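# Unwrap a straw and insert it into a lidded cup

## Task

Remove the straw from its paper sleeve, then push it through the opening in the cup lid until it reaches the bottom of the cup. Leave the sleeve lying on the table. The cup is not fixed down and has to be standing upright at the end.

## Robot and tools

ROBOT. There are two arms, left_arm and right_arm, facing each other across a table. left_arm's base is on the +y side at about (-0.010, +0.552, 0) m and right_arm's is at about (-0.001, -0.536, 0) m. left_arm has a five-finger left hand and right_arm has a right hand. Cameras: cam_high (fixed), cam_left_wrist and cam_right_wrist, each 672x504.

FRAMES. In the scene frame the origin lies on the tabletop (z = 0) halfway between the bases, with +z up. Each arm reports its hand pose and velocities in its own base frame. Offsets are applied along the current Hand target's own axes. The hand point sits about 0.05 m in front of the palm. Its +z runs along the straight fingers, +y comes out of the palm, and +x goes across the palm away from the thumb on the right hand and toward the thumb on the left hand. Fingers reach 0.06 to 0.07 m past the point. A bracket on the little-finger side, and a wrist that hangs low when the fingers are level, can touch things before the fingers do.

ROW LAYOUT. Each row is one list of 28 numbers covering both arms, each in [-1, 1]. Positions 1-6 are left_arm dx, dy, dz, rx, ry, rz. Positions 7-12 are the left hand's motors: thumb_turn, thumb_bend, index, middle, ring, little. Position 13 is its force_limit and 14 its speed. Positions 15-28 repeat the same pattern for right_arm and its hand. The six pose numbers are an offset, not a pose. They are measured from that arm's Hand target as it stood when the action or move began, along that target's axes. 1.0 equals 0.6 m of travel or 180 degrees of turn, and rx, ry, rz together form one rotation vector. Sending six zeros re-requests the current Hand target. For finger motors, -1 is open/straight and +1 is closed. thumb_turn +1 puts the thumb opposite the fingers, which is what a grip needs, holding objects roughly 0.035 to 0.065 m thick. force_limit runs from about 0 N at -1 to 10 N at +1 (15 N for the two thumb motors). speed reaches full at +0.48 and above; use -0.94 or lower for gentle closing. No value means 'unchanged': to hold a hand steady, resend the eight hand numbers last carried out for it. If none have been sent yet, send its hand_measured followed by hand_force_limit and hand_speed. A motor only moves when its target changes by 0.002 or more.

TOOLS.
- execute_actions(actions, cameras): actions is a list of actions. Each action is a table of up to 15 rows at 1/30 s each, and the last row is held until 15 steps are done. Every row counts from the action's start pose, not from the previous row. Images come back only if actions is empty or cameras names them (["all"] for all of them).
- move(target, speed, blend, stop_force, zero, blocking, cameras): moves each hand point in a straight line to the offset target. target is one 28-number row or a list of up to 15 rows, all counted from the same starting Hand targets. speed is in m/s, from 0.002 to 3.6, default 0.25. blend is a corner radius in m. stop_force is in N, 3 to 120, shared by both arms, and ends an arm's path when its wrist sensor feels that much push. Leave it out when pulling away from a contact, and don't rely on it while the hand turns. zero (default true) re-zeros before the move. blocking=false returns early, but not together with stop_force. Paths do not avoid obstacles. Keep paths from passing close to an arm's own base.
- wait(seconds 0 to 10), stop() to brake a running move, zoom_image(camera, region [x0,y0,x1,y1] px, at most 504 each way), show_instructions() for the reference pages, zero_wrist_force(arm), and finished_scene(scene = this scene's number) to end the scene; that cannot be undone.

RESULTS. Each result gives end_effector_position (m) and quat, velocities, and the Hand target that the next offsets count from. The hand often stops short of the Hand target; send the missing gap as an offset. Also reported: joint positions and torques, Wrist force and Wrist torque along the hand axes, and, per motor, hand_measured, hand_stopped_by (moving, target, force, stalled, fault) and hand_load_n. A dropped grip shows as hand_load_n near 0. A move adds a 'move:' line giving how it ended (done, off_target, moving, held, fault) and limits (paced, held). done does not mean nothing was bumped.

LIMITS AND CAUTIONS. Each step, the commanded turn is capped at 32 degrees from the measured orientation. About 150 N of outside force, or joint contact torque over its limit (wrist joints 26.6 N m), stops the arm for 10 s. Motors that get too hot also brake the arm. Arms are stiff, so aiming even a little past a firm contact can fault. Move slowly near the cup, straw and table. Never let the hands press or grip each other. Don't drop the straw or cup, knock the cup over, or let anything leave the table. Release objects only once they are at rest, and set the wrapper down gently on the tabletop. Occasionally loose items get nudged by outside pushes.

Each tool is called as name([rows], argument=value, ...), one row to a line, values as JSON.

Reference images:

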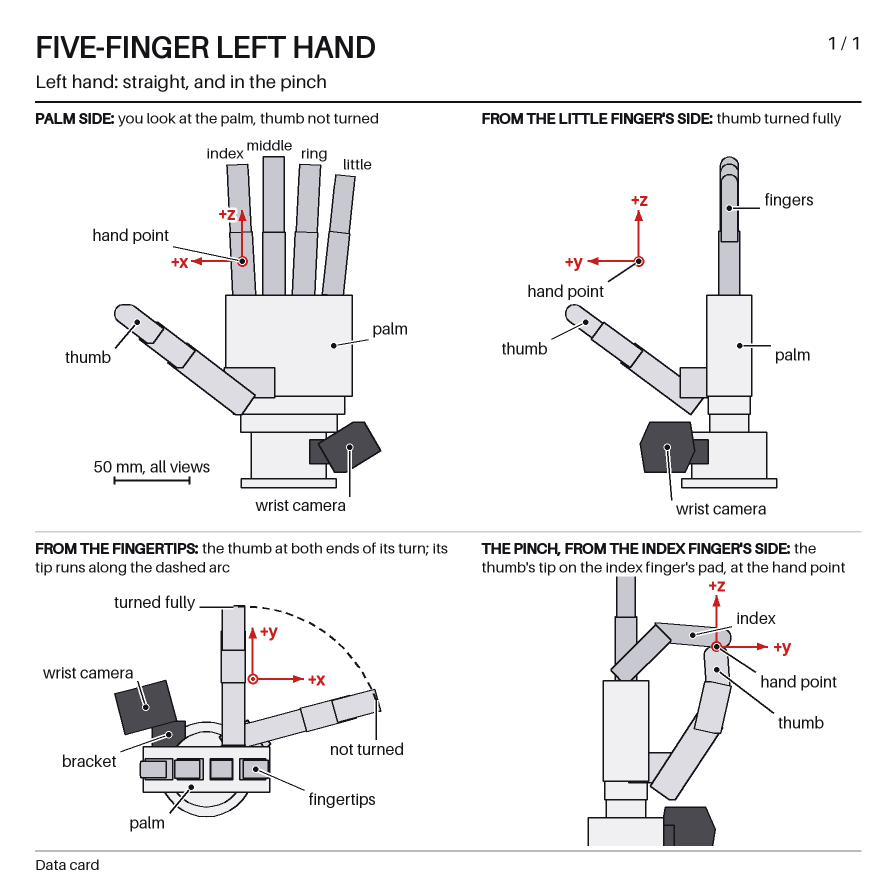

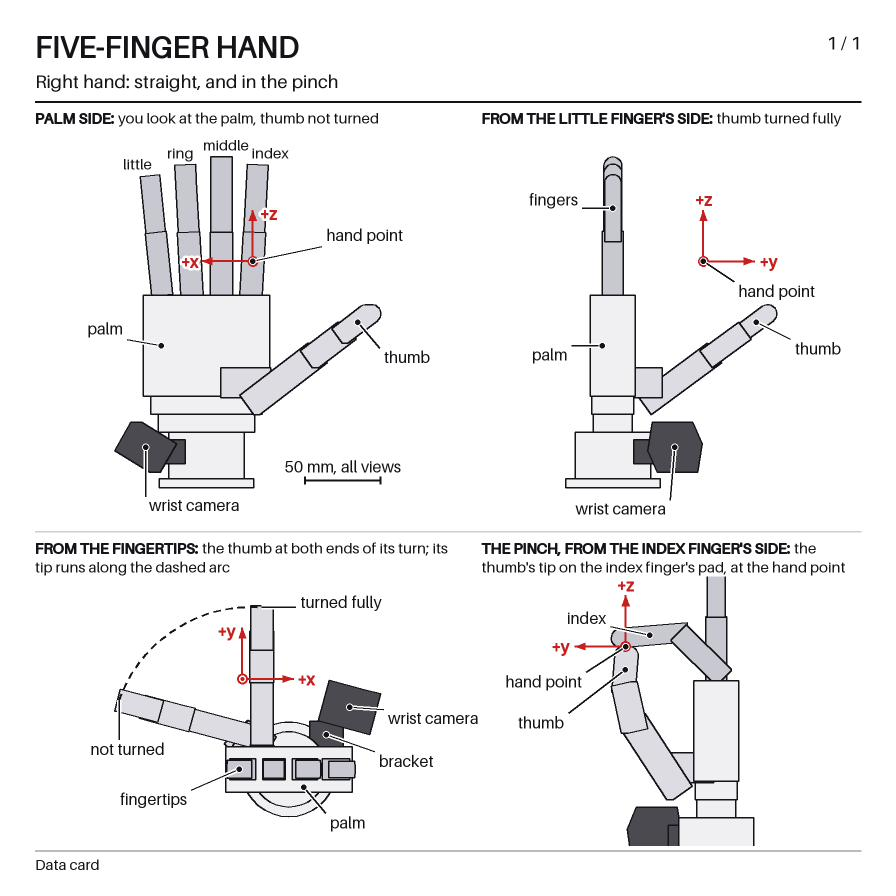

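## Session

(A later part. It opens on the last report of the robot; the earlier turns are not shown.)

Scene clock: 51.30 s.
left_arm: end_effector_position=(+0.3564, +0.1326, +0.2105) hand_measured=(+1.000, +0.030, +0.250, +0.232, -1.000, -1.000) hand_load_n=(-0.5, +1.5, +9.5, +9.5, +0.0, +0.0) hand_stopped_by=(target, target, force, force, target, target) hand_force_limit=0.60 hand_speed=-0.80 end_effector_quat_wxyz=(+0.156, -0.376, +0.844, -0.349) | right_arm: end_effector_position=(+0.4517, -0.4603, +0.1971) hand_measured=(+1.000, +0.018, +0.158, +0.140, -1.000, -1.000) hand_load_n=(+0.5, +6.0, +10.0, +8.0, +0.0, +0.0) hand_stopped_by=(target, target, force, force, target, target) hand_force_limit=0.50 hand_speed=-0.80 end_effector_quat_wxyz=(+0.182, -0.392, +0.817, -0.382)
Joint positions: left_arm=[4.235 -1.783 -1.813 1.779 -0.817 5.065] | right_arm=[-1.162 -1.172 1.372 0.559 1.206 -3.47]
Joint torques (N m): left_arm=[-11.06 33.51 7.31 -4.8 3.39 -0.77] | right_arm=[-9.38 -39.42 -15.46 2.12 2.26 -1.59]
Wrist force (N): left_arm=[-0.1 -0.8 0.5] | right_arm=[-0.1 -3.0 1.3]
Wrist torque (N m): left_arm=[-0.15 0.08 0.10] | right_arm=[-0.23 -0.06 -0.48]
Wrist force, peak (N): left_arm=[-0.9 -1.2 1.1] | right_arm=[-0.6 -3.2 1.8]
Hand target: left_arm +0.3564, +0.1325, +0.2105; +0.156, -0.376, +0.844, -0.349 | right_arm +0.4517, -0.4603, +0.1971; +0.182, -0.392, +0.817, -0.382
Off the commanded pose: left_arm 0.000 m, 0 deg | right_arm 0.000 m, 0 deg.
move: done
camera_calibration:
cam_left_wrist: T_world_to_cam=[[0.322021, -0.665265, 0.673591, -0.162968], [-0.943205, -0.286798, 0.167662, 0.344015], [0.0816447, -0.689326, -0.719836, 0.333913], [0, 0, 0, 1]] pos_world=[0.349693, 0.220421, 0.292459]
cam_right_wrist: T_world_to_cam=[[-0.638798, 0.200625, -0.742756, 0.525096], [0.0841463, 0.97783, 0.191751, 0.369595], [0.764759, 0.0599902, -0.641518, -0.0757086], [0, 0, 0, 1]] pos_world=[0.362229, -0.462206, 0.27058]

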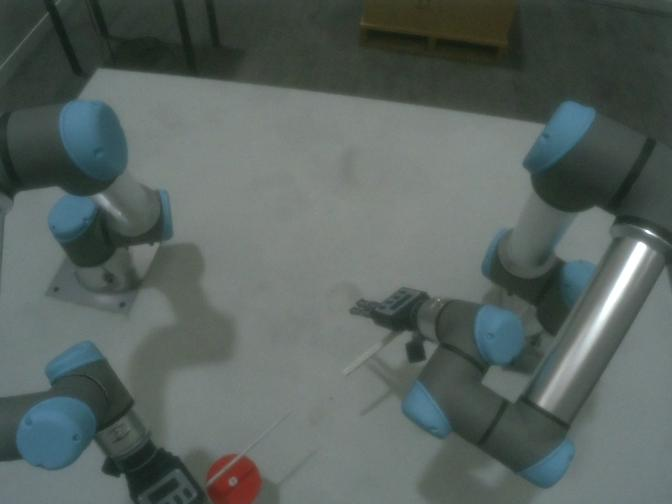

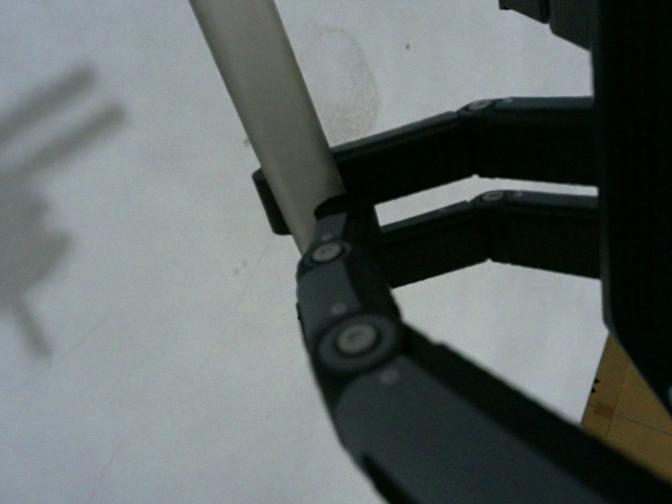

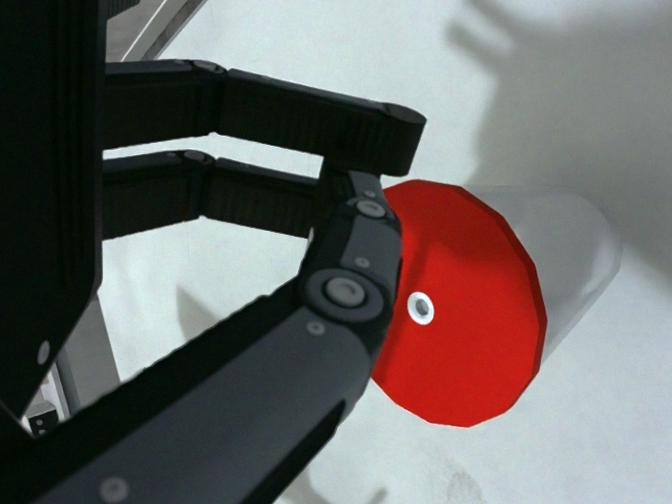

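move([
  [0,0.12,0.12,0,0,0,1,0.03,0.6,0.6,-1,-1,0.6,-0.8,0,-0.256,-0.214,0,0,0,1,0.02,0.6,0.6,-1,-1,0.5,-0.8],
  [0,0.2,0.2,0,0,0,1,0.03,0.6,0.6,-1,-1,0.6,-0.8,-0.09,-0.266,-0.21,0.174,0.174,-0.478,1,0.02,0.6,0.6,-1,-1,0.5,-0.8],
], cameras=["all"], speed=0.25, blend=0.02)

zoom_image(camera="cam_high", region=[50, 250, 450, 504])

Scene clock: 56.90 s.
left_arm: end_effector_position=(+0.3564, +0.1325, +0.0408) hand_measured=(+1.000, +0.030, +0.250, +0.232, -1.000, -1.000) hand_load_n=(-0.5, +1.5, +10.0, +9.5, +0.0, +0.0) hand_stopped_by=(target, target, force, force, target, target) hand_force_limit=0.60 hand_speed=-0.80 end_effector_quat_wxyz=(+0.156, -0.376, +0.844, -0.349) | right_arm: end_effector_position=(+0.4903, -0.4217, +0.4004) hand_measured=(+1.000, +0.018, +0.158, +0.140, -1.000, -1.000) hand_load_n=(+0.0, +6.0, +10.0, +8.0, +0.0, +0.0) hand_stopped_by=(target, target, force, force, target, target) hand_force_limit=0.50 hand_speed=-0.80 end_effector_quat_wxyz=(+0.235, +0.667, -0.234, +0.667) end_effector_velocity=(+0.000, +0.000, +0.000) end_effector_angular_velocity=(-0.003, +0.004, +0.000)
Joint positions: left_arm=[4.235 -2.046 -1.984 2.213 -0.817 5.065] | right_arm=[-0.922 -1.602 1.747 -0.146 1.326 -4.715]
Joint velocities: left_arm=[within noise] | right_arm=[0 0.001 -0.001 0.001 0 -0.005]
Joint torques (N m): left_arm=[2.14 45.4 12.04 -4.8 2.83 0.37] | right_arm=[8.22 -7.08 -16.01 -3.11 1.72 -1.37]
Wrist force (N): left_arm=[-0.1 -0.5 0.1] | right_arm=[3.7 -1.2 3.5]
Wrist torque (N m): left_arm=[-0.07 0.09 0.03] | right_arm=[-0.27 -0.68 -0.17]
Wrist force, peak (N): left_arm=[0.0 -1.4 -0.3] | right_arm=[3.7 -1.1 3.8]
Hand target: left_arm +0.3564, +0.1325, +0.0408; +0.156, -0.376, +0.844, -0.349 | right_arm +0.4904, -0.4217, +0.4003; +0.235, +0.667, -0.234, +0.667
Off the commanded pose: left_arm 0.000 m, 0 deg | right_arm 0.000 m, 0 deg.
move: done
camera_calibration:
cam_left_wrist: T_world_to_cam=[[0.321947, -0.665166, 0.673724, -0.0486703], [-0.94324, -0.28664, 0.16774, 0.372423], [0.0815408, -0.689486, -0.719694, 0.21167], [0, 0, 0, 1]] pos_world=[0.349694, 0.220321, 0.122658]
cam_right_wrist: T_world_to_cam=[[-0.60747, -0.75582, 0.24437, -0.120949], [-0.551138, 0.179497, -0.814879, 0.667522], [0.572038, -0.629696, -0.5256, -0.219864], [0, 0, 0, 1]] pos_world=[0.420194, -0.349681, 0.457945]

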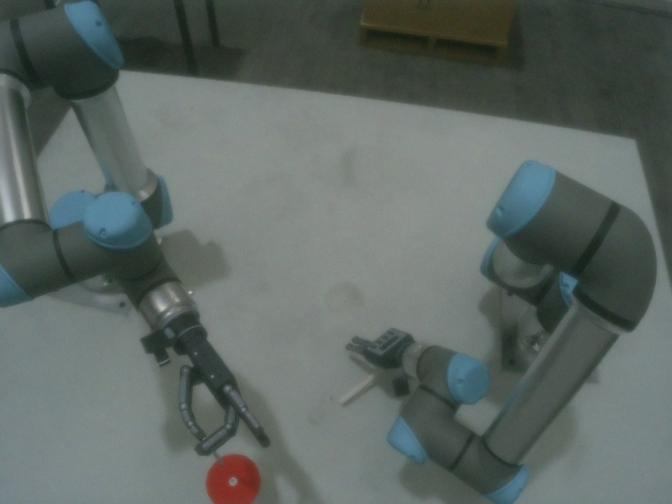

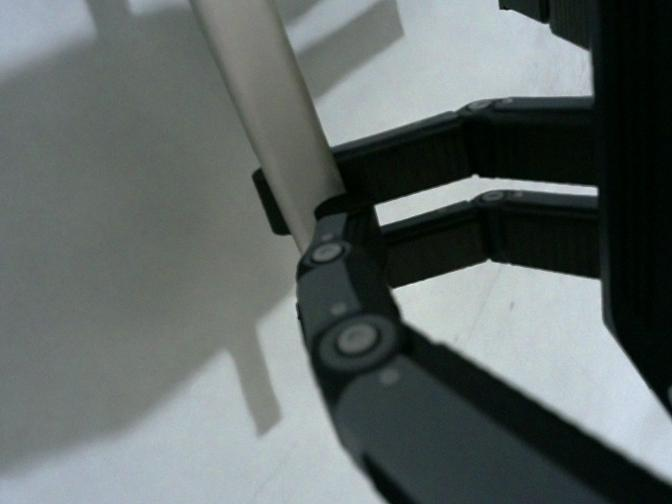

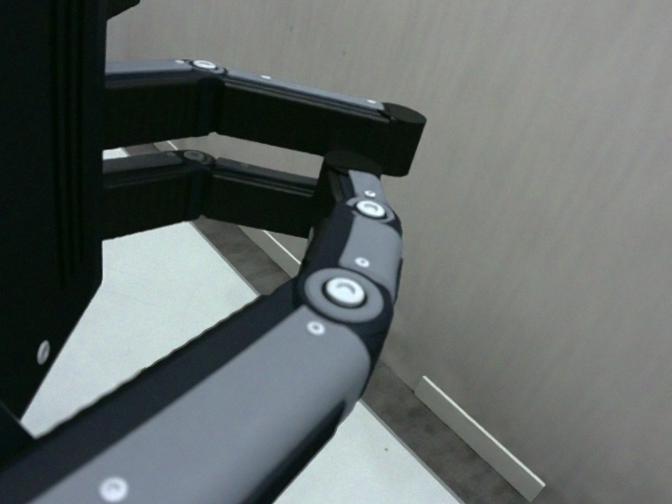

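Scaled by 1.260 from the camera's 672x504 image, which has a finer 960x720 frame.

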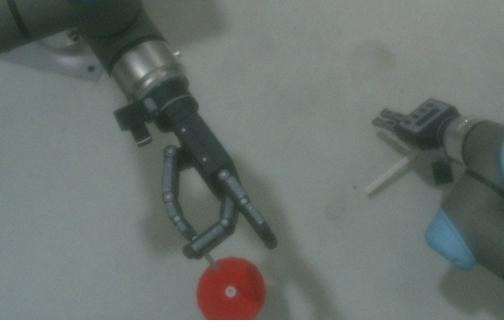

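move([
  [0,0,0,0,0,0,1,-0.5,-0.5,-0.5,-1,-1,0.6,-0.6,0,0,0,0,0,0,1,0.02,0.6,0.6,-1,-1,0.5,-0.8],
  [0,-0.1416,-0.1416,0,0,0,1,-0.5,-0.5,-0.5,-1,-1,0.6,-0.6,0,0,0,0,0,0,1,0.02,0.6,0.6,-1,-1,0.5,-0.8],
  [-0.33,-0.297,-0.474,0,-0.448,-0.448,1,-0.5,-0.5,-0.5,-1,-1,0.6,-0.6,0,0,0,0,0,0,1,0.02,0.6,0.6,-1,-1,0.5,-0.8],
], cameras=["all"], speed=0.4)

zoom_image(camera="cam_high", region=[150, 380, 320, 504])

Scene clock: 62.43 s.
left_arm: end_effector_position=(+0.4331, +0.3298, +0.3680) hand_measured=(+1.000, -0.500, -0.500, -0.500, -1.000, -1.000) hand_load_n=(+0.0, +0.0, +0.0, +0.0, +0.0, +0.0) hand_stopped_by=(target, target, target, target, target, target) hand_force_limit=0.60 hand_speed=-0.60 end_effector_quat_wxyz=(-0.378, +0.913, -0.144, +0.060) | right_arm: end_effector_position=(+0.4904, -0.4217, +0.4003) hand_measured=(+1.000, +0.018, +0.158, +0.140, -1.000, -1.000) hand_load_n=(+0.5, +5.5, +10.0, +8.0, +0.0, +0.0) hand_stopped_by=(target, target, force, force, target, target) hand_force_limit=0.50 hand_speed=-0.80 end_effector_quat_wxyz=(+0.235, +0.667, -0.234, +0.667)
Joint positions: left_arm=[3.993 -1.776 -1.17 2.119 -1.854 2.847] | right_arm=[-0.921 -1.602 1.747 -0.146 1.325 -4.715]
Joint torques (N m): left_arm=[2.91 29.69 26.09 -1.46 -3.11 -1.12] | right_arm=[12.06 -8.7 -24.07 0.23 -1.84 -0.44]
Wrist force (N): left_arm=[-0.2 0.0 0.9] | right_arm=[3.7 -1.2 3.5]
Wrist torque (N m): left_arm=[-0.04 0.16 0.02] | right_arm=[-0.27 -0.68 -0.18]
Wrist force, peak (N): left_arm=[-0.1 -2.8 -1.0] | right_arm=[3.8 -1.3 3.7]
Hand target: left_arm +0.4330, +0.3299, +0.3680; -0.378, +0.913, -0.144, +0.060 | right_arm +0.4904, -0.4217, +0.4003; +0.235, +0.667, -0.234, +0.667
Off the commanded pose: left_arm 0.000 m, 0 deg | right_arm 0.000 m, 0 deg.
move: done
camera_calibration:
cam_left_wrist: T_world_to_cam=[[0.476312, 0.564489, 0.67415, -0.63501], [0.645732, -0.744956, 0.167543, -0.0905334], [0.596789, 0.355517, -0.719341, 0.00903008], [0, 0, 0, 1]] pos_world=[0.355534, 0.287802, 0.449756]
cam_right_wrist: T_world_to_cam=[[-0.607305, -0.755874, 0.244612, -0.120987], [-0.551319, 0.179273, -0.814806, 0.667443], [0.572038, -0.629695, -0.525601, -0.21991], [0, 0, 0, 1]] pos_world=[0.420294, -0.349582, 0.457846]

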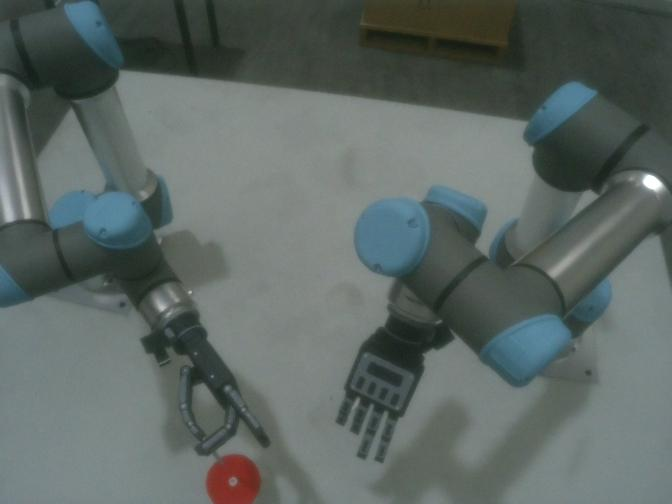

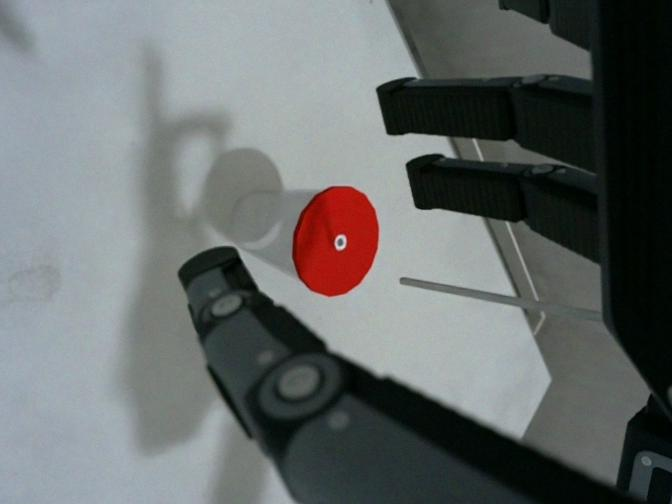

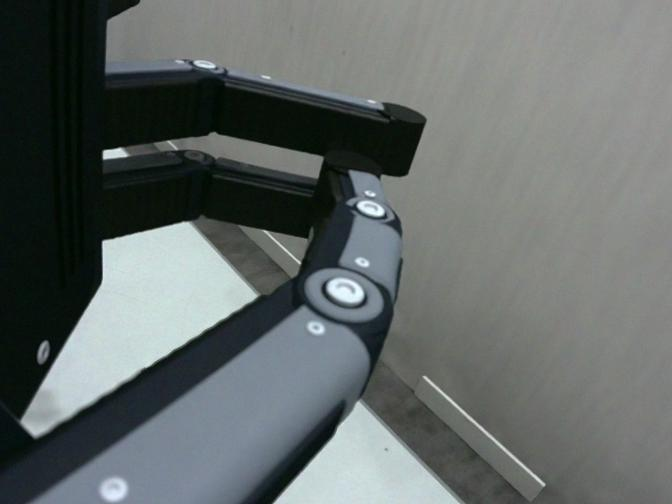

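Scaled by 2.965 from the camera's 672x504 image, which has a finer 960x720 frame.

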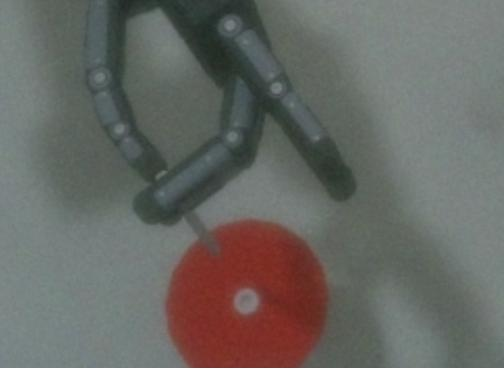

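move(target=[0,0,0,0,0,0,1,-0.5,-0.5,-0.5,-1,-1,0.6,-0.6,-0.067,0,0.005,0,0.0233,-0.0071,1,0.02,0.6,0.6,-1,-1,0.5,-0.8], cameras=["all"], speed=0.12)

zoom_image(camera="cam_left_wrist", region=[280, 170, 520, 350])

zoom_image(camera="cam_high", region=[180, 420, 300, 504])

Scene clock: 64.20 s.
left_arm: end_effector_position=(+0.4330, +0.3299, +0.3680) hand_measured=(+1.000, -0.500, -0.500, -0.500, -1.000, -1.000) hand_load_n=(+0.0, +0.0, +0.0, +0.0, -0.5, +0.0) hand_stopped_by=(target, target, target, target, target, target) hand_force_limit=0.60 hand_speed=-0.60 end_effector_quat_wxyz=(-0.378, +0.913, -0.144, +0.060) | right_arm: end_effector_position=(+0.4928, -0.4236, +0.3600) hand_measured=(+1.000, +0.018, +0.158, +0.140, -1.000, -1.000) hand_load_n=(+0.5, +6.0, +10.0, +8.0, +0.0, -0.5) hand_stopped_by=(target, target, force, force, target, target) hand_force_limit=0.50 hand_speed=-0.80 end_effector_quat_wxyz=(+0.251, +0.645, -0.217, +0.688) end_effector_velocity=(-0.001, -0.001, +0.001) end_effector_angular_velocity=(-0.003, -0.003, -0.001)
Joint positions: left_arm=[3.993 -1.776 -1.17 2.118 -1.854 2.846] | right_arm=[-0.92 -1.583 1.887 -0.38 1.327 -4.719]
Joint velocities: left_arm=[within noise] | right_arm=[-0.001 -0.001 0.002 -0.005 0 0]
Joint torques (N m): left_arm=[7.93 21.32 24.56 -2.67 -2.68 -1.39] | right_arm=[4.59 -36.63 -11.99 -3.87 0.66 1.5]
Wrist force (N): left_arm=[-0.5 0.1 0.7] | right_arm=[3.7 -1.2 3.9]
Wrist torque (N m): left_arm=[-0.02 0.20 0.02] | right_arm=[-0.29 -0.72 -0.08]
Wrist force, peak (N): left_arm=[-0.7 0.1 0.9] | right_arm=[4.8 -1.1 3.5]
Hand target: left_arm +0.4330, +0.3299, +0.3680; -0.378, +0.913, -0.144, +0.060 | right_arm +0.4927, -0.4236, +0.3601; +0.251, +0.645, -0.217, +0.688
Off the commanded pose: left_arm 0.000 m, 0 deg | right_arm 0.000 m, 0 deg.
move: done
camera_calibration:
cam_left_wrist: T_world_to_cam=[[0.476231, 0.564577, 0.674134, -0.635075], [0.64601, -0.744756, 0.167359, -0.0904858], [0.596552, 0.355796, -0.719399, 0.0091555], [0, 0, 0, 1]] pos_world=[0.355436, 0.287902, 0.449856]
cam_right_wrist: T_world_to_cam=[[-0.618119, -0.739911, 0.265443, -0.106688], [-0.515623, 0.126748, -0.847389, 0.608121], [0.593348, -0.660656, -0.459861, -0.291042], [0, 0, 0, 1]] pos_world=[0.420305, -0.348297, 0.409796]

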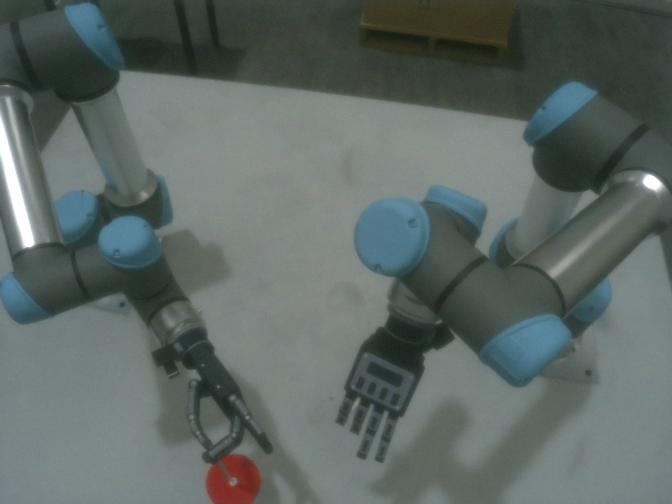

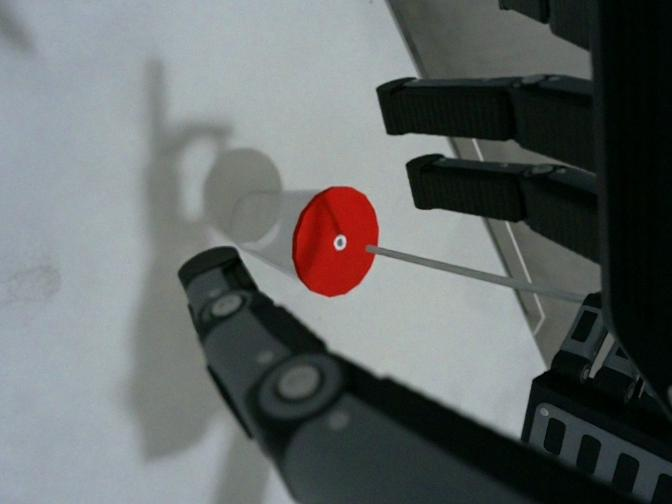

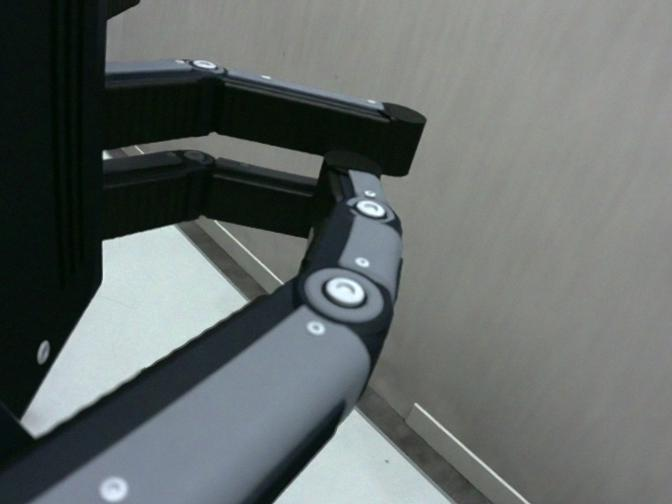

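Scaled by 2.100 from the camera's 672x504 image, which has a finer 960x720 frame.

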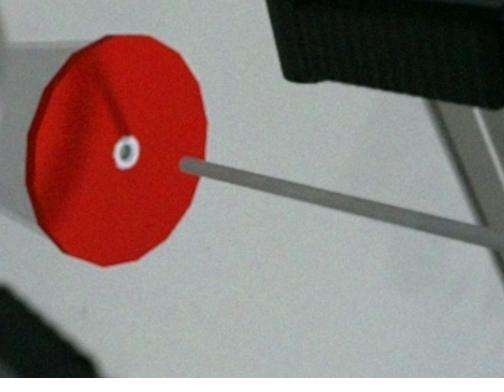

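Scaled by 4.200 from the camera's 672x504 image, which has a finer 960x720 frame.

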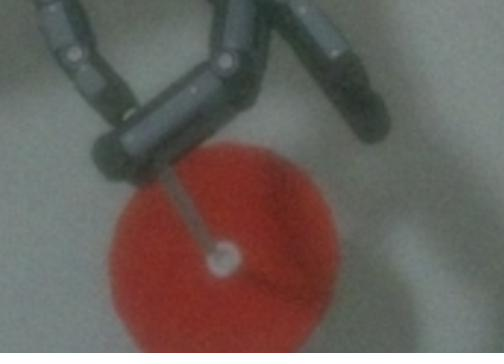

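move(target=[0,0,0,0,0,0,1,-0.5,-0.5,-0.5,-1,-1,0.6,-0.6,0,0.0308,-0.0058,0,0.0056,0.0296,1,0.02,0.6,0.6,-1,-1,0.5,-0.8], cameras=["all"], speed=0.08)

zoom_image(camera="cam_left_wrist", region=[280, 170, 520, 350])

zoom_image(camera="cam_high", region=[180, 420, 300, 504])

Scene clock: 68.37 s.
left_arm: end_effector_position=(+0.4330, +0.3299, +0.3680) hand_measured=(+1.000, -0.500, -0.500, -0.500, -1.000, -1.000) hand_load_n=(+0.0, +0.0, +0.0, +0.0, +0.0, +0.0) hand_stopped_by=(target, target, target, target, target, target) hand_force_limit=0.60 hand_speed=-0.60 end_effector_quat_wxyz=(-0.378, +0.913, -0.144, +0.060) | right_arm: end_effector_position=(+0.4784, -0.4359, +0.3604) hand_measured=(+1.000, +0.018, +0.158, +0.140, -1.000, -1.000) hand_load_n=(+0.5, +6.0, +10.0, +8.0, +0.0, +0.0) hand_stopped_by=(target, target, force, force, target, target) hand_force_limit=0.50 hand_speed=-0.80 end_effector_quat_wxyz=(+0.221, +0.628, -0.245, +0.705)
Joint positions: left_arm=[3.993 -1.776 -1.17 2.118 -1.854 2.846] | right_arm=[-0.978 -1.603 1.903 -0.396 1.27 -4.616]
Joint torques (N m): left_arm=[7.44 21.13 18.79 -1.19 -2.15 -1.22] | right_arm=[10.35 -7.81 -26 0.63 2.72 0.28]
Wrist force (N): left_arm=[-0.3 0.1 0.8] | right_arm=[3.7 -1.4 3.9]
Wrist torque (N m): left_arm=[-0.02 0.17 0.03] | right_arm=[-0.30 -0.74 -0.13]
Wrist force, peak (N): left_arm=[-0.4 -0.1 1.1] | right_arm=[3.8 -1.3 4.1]
Hand target: left_arm +0.4330, +0.3299, +0.3680; -0.378, +0.913, -0.144, +0.060 | right_arm +0.4785, -0.4359, +0.3603; +0.221, +0.628, -0.245, +0.705
Off the commanded pose: left_arm 0.000 m, 0 deg | right_arm 0.000 m, 0 deg.
move: done
camera_calibration:
cam_left_wrist: T_world_to_cam=[[0.476231, 0.564577, 0.674134, -0.635075], [0.64601, -0.744756, 0.167359, -0.0904858], [0.596552, 0.355796, -0.719399, 0.0091555], [0, 0, 0, 1]] pos_world=[0.355436, 0.287902, 0.449856]
cam_right_wrist: T_world_to_cam=[[-0.628579, -0.757815, 0.174946, -0.0949176], [-0.454791, 0.175672, -0.873101, 0.604044], [0.630915, -0.628376, -0.455071, -0.295921], [0, 0, 0, 1]] pos_world=[0.401752, -0.363993, 0.409332]

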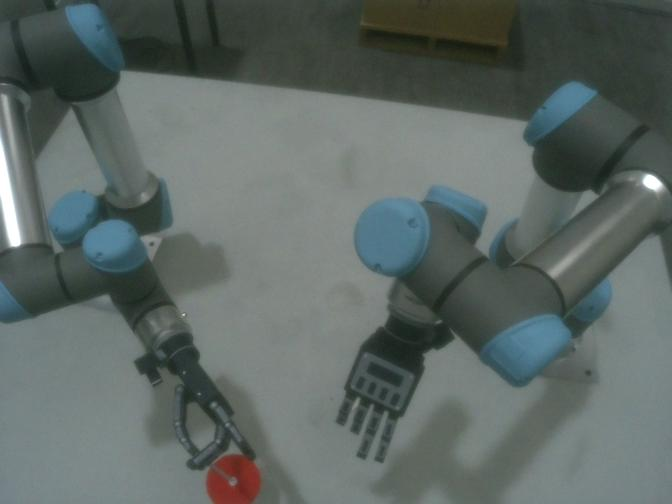

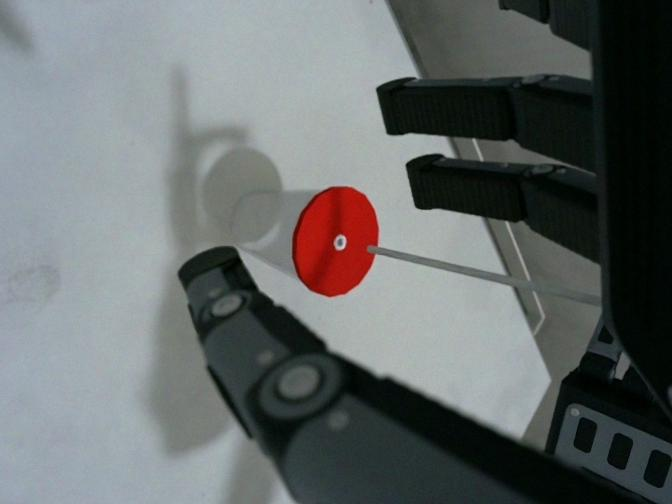

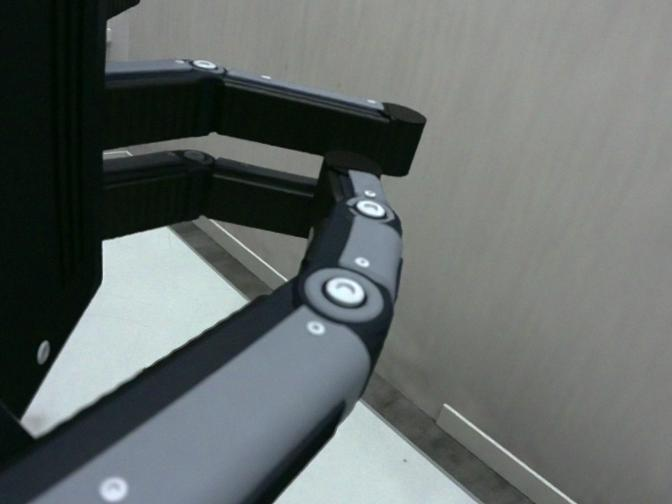

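Scaled by 2.100 from the camera's 672x504 image, which has a finer 960x720 frame.

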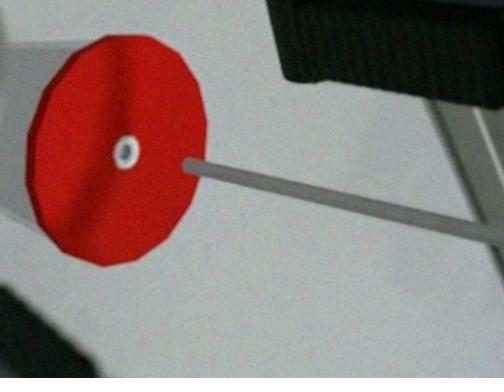

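Scaled by 4.200 from the camera's 672x504 image, which has a finer 960x720 frame.

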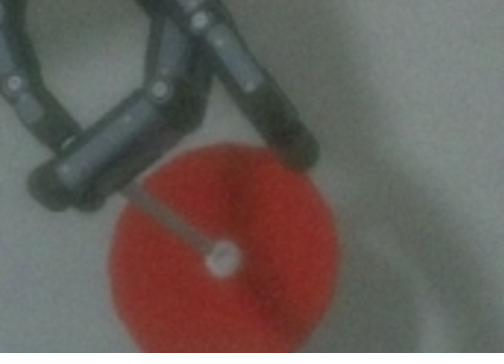

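zoom_image(camera="cam_high", region=[215, 464, 255, 496])

zoom_image(camera="cam_left_wrist", region=[325, 220, 395, 270])

Scaled by 12.600 from the camera's 672x504 image, which has a finer 960x720 frame.

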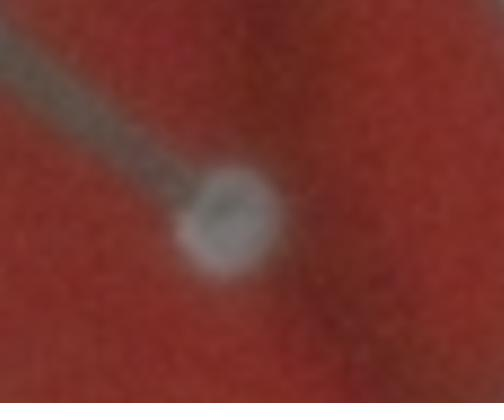

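Scaled by 7.200 from the camera's 672x504 image, which has a finer 960x720 frame.

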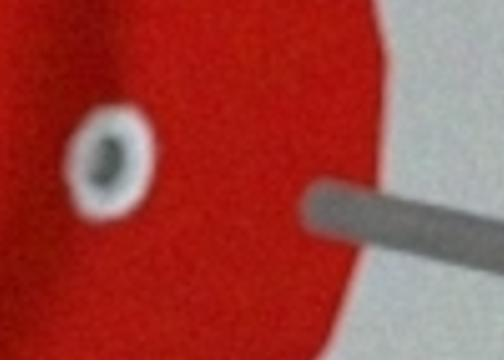

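move(target=[0,0,0,0,0,0,1,-0.5,-0.5,-0.5,-1,-1,0.6,-0.6,-0.046,-0.005,-0.0038,0,-0.0017,-0.009,1,0.02,0.6,0.6,-1,-1,0.5,-0.8], cameras=["all"], speed=0.08)

zoom_image(camera="cam_left_wrist", region=[310, 210, 400, 280])

zoom_image(camera="cam_high", region=[205, 454, 265, 502])

Scene clock: 70.50 s.
left_arm: end_effector_position=(+0.4330, +0.3299, +0.3680) hand_measured=(+1.000, -0.500, -0.500, -0.500, -1.000, -1.000) hand_load_n=(+0.0, +0.0, +0.0, +0.0, +0.0, +0.0) hand_stopped_by=(target, target, target, target, target, target) hand_force_limit=0.60 hand_speed=-0.60 end_effector_quat_wxyz=(-0.378, +0.913, -0.144, +0.060) | right_arm: end_effector_position=(+0.4817, -0.4322, +0.3327) hand_measured=(+1.000, +0.018, +0.158, +0.140, -1.000, -1.000) hand_load_n=(+0.5, +6.0, +10.0, +8.0, +0.0, +0.0) hand_stopped_by=(target, target, force, force, target, target) hand_force_limit=0.50 hand_speed=-0.80 end_effector_quat_wxyz=(+0.230, +0.633, -0.237, +0.700)
Joint positions: left_arm=[3.993 -1.776 -1.17 2.118 -1.854 2.846] | right_arm=[-0.962 -1.576 1.952 -0.465 1.285 -4.647]
Joint torques (N m): left_arm=[8.15 21.05 16.87 -0.55 -1.68 -1.01] | right_arm=[-8.24 -36.39 -25.27 0.75 -1.93 1.69]
Wrist force (N): left_arm=[-0.4 -0.4 0.5] | right_arm=[3.9 -1.2 3.8]
Wrist torque (N m): left_arm=[-0.08 0.18 0.04] | right_arm=[-0.27 -0.73 -0.12]
Wrist force, peak (N): left_arm=[-0.3 0.0 1.1] | right_arm=[4.5 -1.5 4.0]
Hand target: left_arm +0.4330, +0.3299, +0.3680; -0.378, +0.913, -0.144, +0.060 | right_arm +0.4817, -0.4322, +0.3329; +0.230, +0.633, -0.236, +0.700
Off the commanded pose: left_arm 0.000 m, 0 deg | right_arm 0.000 m, 0 deg.
move: done
camera_calibration:
cam_left_wrist: T_world_to_cam=[[0.476231, 0.564577, 0.674134, -0.635075], [0.64601, -0.744756, 0.167359, -0.0904858], [0.596552, 0.355796, -0.719399, 0.0091555], [0, 0, 0, 1]] pos_world=[0.355436, 0.287902, 0.449856]
cam_right_wrist: T_world_to_cam=[[-0.626072, -0.753013, 0.202496, -0.0934594], [-0.473566, 0.160869, -0.865942, 0.5811], [0.619491, -0.638038, -0.457317, -0.306313], [0, 0, 0, 1]] pos_world=[0.406435, -0.359296, 0.382042]

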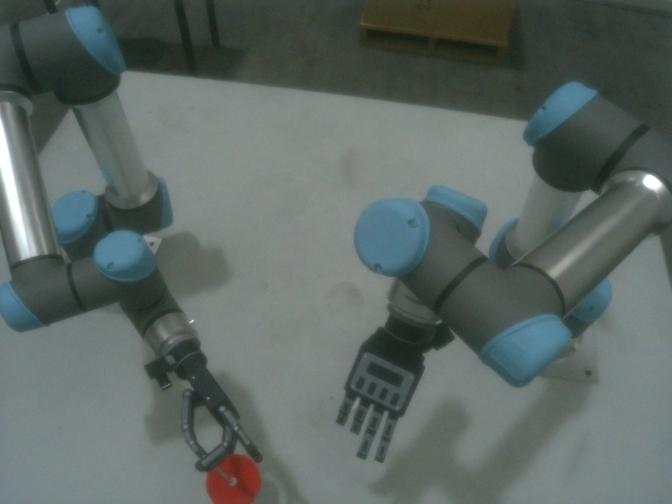

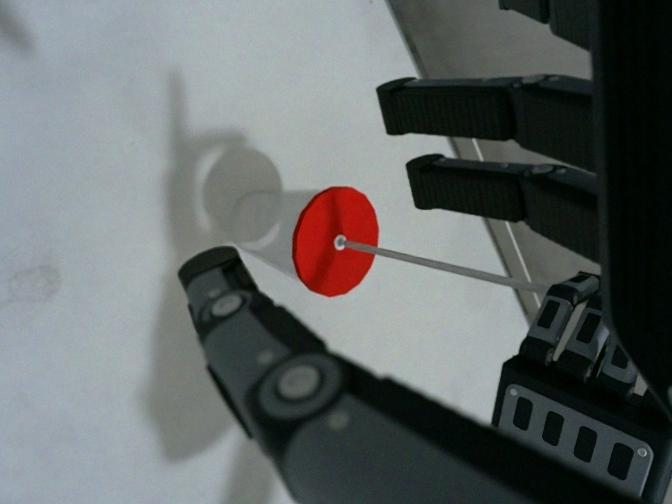

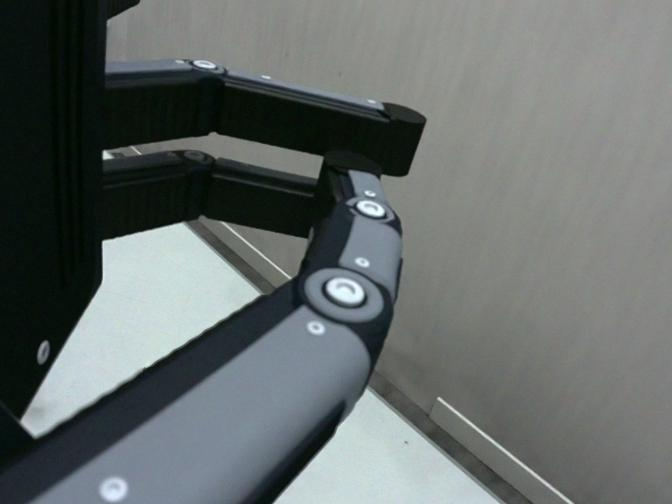

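Scaled by 5.600 from the camera's 672x504 image, which has a finer 960x720 frame.

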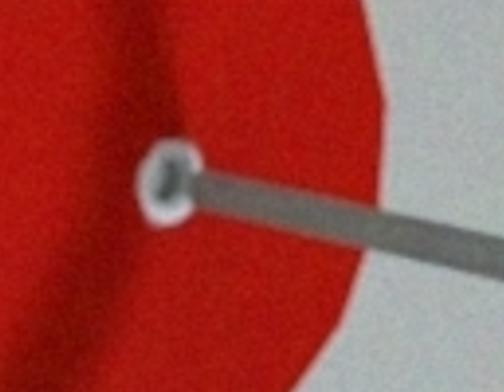

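Scaled by 8.400 from the camera's 672x504 image, which has a finer 960x720 frame.

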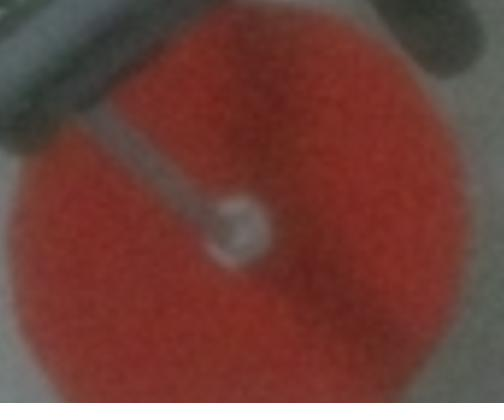

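zoom_image(camera="cam_high", region=[224, 472, 244, 488])

zoom_image(camera="cam_left_wrist", region=[328, 230, 358, 254])

Scaled by 25.200 from the camera's 672x504 image, which has a finer 960x720 frame.

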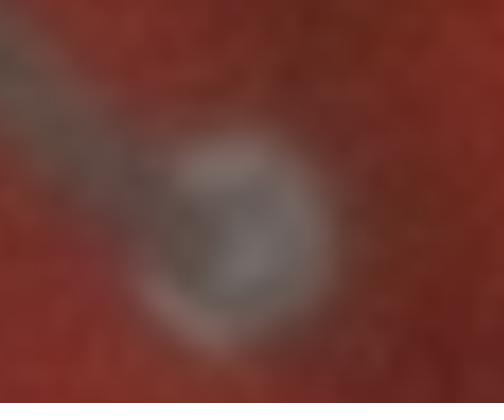

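Scaled by 16.800 from the camera's 672x504 image, which has a finer 960x720 frame.

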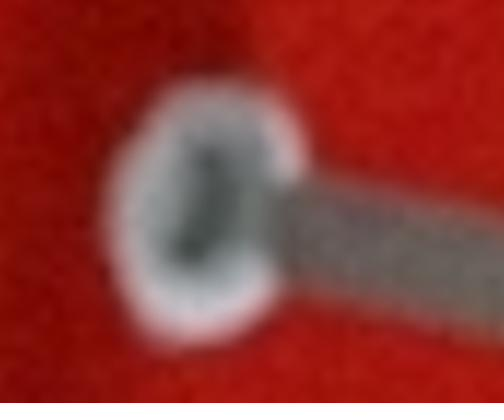

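move(target=[0,0,0,0,0,0,1,-0.5,-0.5,-0.5,-1,-1,0.6,-0.6,-0.0333,-0.0005,-0.002,0,0,0,1,0.02,0.6,0.6,-1,-1,0.5,-0.8], cameras=["cam_high","cam_left_wrist"], speed=0.03, stop_force=3)

zoom_image(camera="cam_left_wrist", region=[300, 200, 390, 270])

zoom_image(camera="cam_high", region=[205, 454, 265, 502])

Scene clock: 72.63 s.
left_arm: end_effector_position=(+0.4330, +0.3299, +0.3680) hand_measured=(+1.000, -0.500, -0.500, -0.500, -1.000, -1.000) hand_load_n=(+0.0, +0.0, +0.0, +0.0, +0.0, +0.0) hand_stopped_by=(target, target, target, target, target, target) hand_force_limit=0.60 hand_speed=-0.60 end_effector_quat_wxyz=(-0.378, +0.913, -0.144, +0.060) | right_arm: end_effector_position=(+0.4818, -0.4321, +0.3282) hand_measured=(+1.000, +0.018, +0.158, +0.140, -1.000, -1.000) hand_load_n=(-2.5, +6.0, +10.5, +7.5, -0.5, +0.0) hand_stopped_by=(target, target, force, force, target, target) hand_force_limit=0.50 hand_speed=-0.80 end_effector_quat_wxyz=(+0.230, +0.633, -0.236, +0.700)
Joint positions: left_arm=[3.993 -1.776 -1.17 2.118 -1.854 2.846] | right_arm=[-0.962 -1.572 1.96 -0.479 1.285 -4.647]
Joint torques (N m): left_arm=[7.83 21.2 14.12 0.2 -1.42 -1.17] | right_arm=[-11.16 -36.66 -12.48 -3.92 -2.12 0.07]
Wrist force (N): left_arm=[-0.3 -0.1 0.7] | right_arm=[3.9 -1.1 4.0]
Wrist torque (N m): left_arm=[-0.05 0.18 0.04] | right_arm=[-0.26 -0.74 -0.12]
Wrist force, peak (N): left_arm=[-0.5 -0.4 1.0] | right_arm=[11.9 -1.5 4.8]
Hand target: left_arm +0.4330, +0.3299, +0.3680; -0.378, +0.913, -0.144, +0.060 | right_arm +0.4818, -0.4321, +0.3282; +0.230, +0.633, -0.236, +0.700 (not the last commanded pose)
Off the commanded pose: left_arm 0.000 m, 0 deg | right_arm 0.015 m, 0 deg.
move: contact (right_arm)
camera_calibration:
cam_left_wrist: T_world_to_cam=[[0.476231, 0.564577, 0.674134, -0.635075], [0.64601, -0.744756, 0.167359, -0.0904858], [0.596552, 0.355796, -0.719399, 0.0091555], [0, 0, 0, 1]] pos_world=[0.355436, 0.287902, 0.449856]
Images, in order (width x height): cam_high 672x504, cam_left_wrist 672x504.

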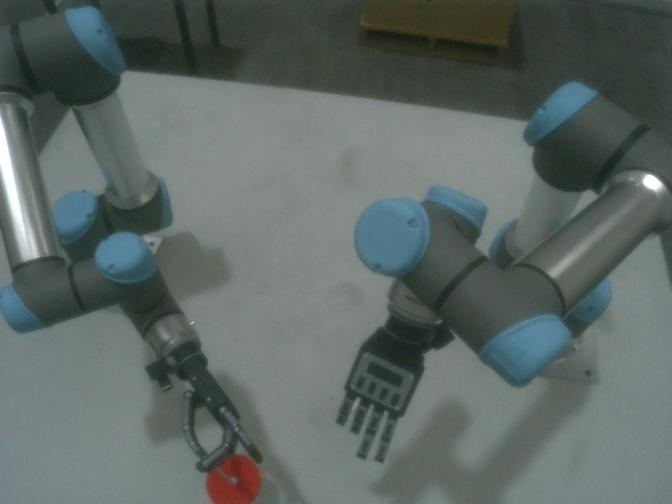

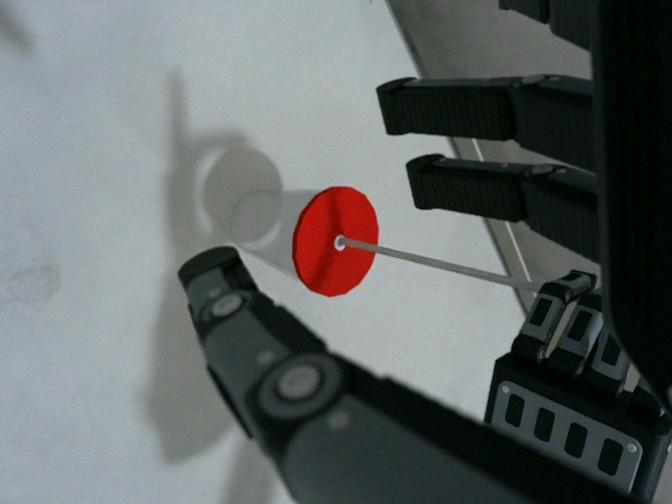

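Scaled by 5.600 from the camera's 672x504 image, which has a finer 960x720 frame.

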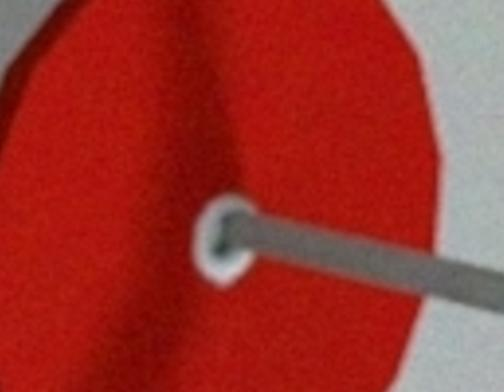

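Scaled by 8.400 from the camera's 672x504 image, which has a finer 960x720 frame.

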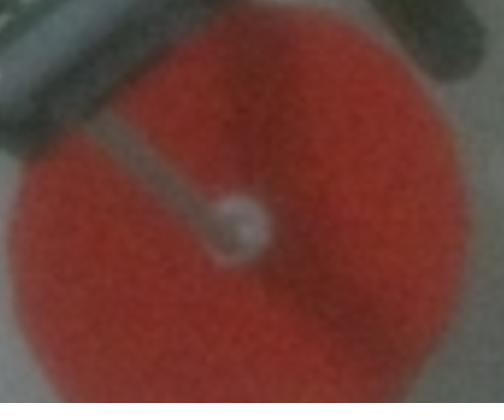

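move(target=[0,0,0,0,0,0,1,-0.5,-0.5,-0.5,-1,-1,0.6,-0.6,0.012,0,0.001,0,0,0,1,0.02,0.6,0.6,-1,-1,0.5,-0.8], cameras=["cam_high","cam_left_wrist"], speed=0.05)

zoom_image(camera="cam_left_wrist", region=[310, 210, 400, 280])

zoom_image(camera="cam_high", region=[205, 454, 265, 502])

Scene clock: 73.93 s.
left_arm: end_effector_position=(+0.4330, +0.3299, +0.3680) hand_measured=(+1.000, -0.500, -0.500, -0.500, -1.000, -1.000) hand_load_n=(+0.0, +0.0, +0.0, +0.0, +0.0, +0.0) hand_stopped_by=(target, target, target, target, target, target) hand_force_limit=0.60 hand_speed=-0.60 end_effector_quat_wxyz=(-0.378, +0.913, -0.144, +0.060) | right_arm: end_effector_position=(+0.4816, -0.4323, +0.3356) hand_measured=(+1.000, +0.018, +0.158, +0.140, -1.000, -1.000) hand_load_n=(-2.5, +6.0, +10.0, +7.5, +0.0, +0.0) hand_stopped_by=(target, target, force, force, target, target) hand_force_limit=0.50 hand_speed=-0.80 end_effector_quat_wxyz=(+0.230, +0.633, -0.236, +0.700)
Joint positions: left_arm=[3.993 -1.776 -1.17 2.118 -1.854 2.846] | right_arm=[-0.963 -1.579 1.947 -0.458 1.284 -4.647]
Joint torques (N m): left_arm=[7.14 21.31 14.28 0.73 -1.18 -1.05] | right_arm=[-10.76 -22.33 -11.79 -3.75 -1.92 1.74]
Wrist force (N): left_arm=[-0.4 -0.1 0.3] | right_arm=[3.9 -1.3 3.9]
Wrist torque (N m): left_arm=[-0.02 0.18 0.03] | right_arm=[-0.28 -0.75 -0.13]
Wrist force, peak (N): left_arm=[-0.5 0.1 1.2] | right_arm=[4.0 -1.3 4.0]
Hand target: left_arm +0.4330, +0.3299, +0.3680; -0.378, +0.913, -0.144, +0.060 | right_arm +0.4816, -0.4323, +0.3354; +0.230, +0.633, -0.236, +0.700
Off the commanded pose: left_arm 0.000 m, 0 deg | right_arm 0.000 m, 0 deg.
move: done
camera_calibration:
cam_left_wrist: T_world_to_cam=[[0.476231, 0.564577, 0.674134, -0.635075], [0.64601, -0.744756, 0.167359, -0.0904858], [0.596552, 0.355796, -0.719399, 0.0091555], [0, 0, 0, 1]] pos_world=[0.355436, 0.287902, 0.449856]
Images, in order (width x height): cam_high 672x504, cam_left_wrist 672x504.

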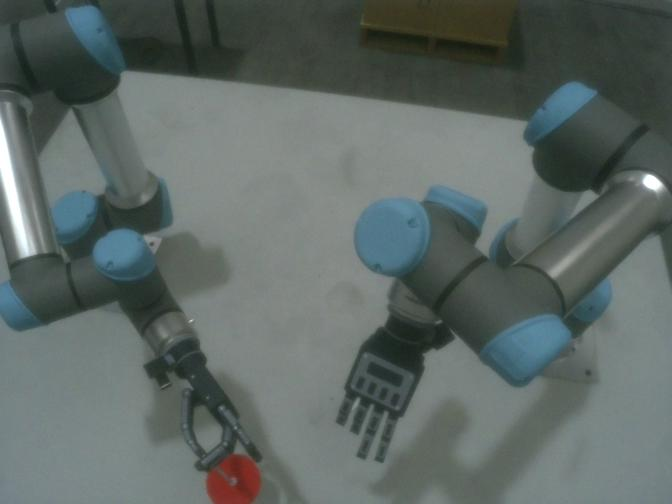

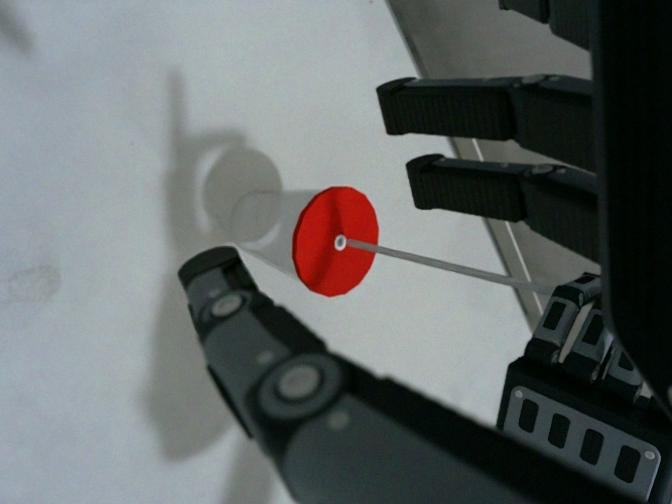

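Scaled by 5.600 from the camera's 672x504 image, which has a finer 960x720 frame.

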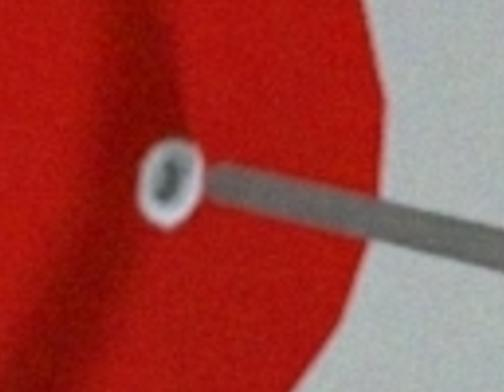

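Scaled by 8.400 from the camera's 672x504 image, which has a finer 960x720 frame.

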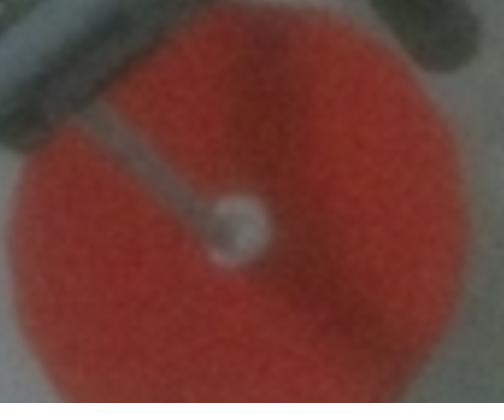

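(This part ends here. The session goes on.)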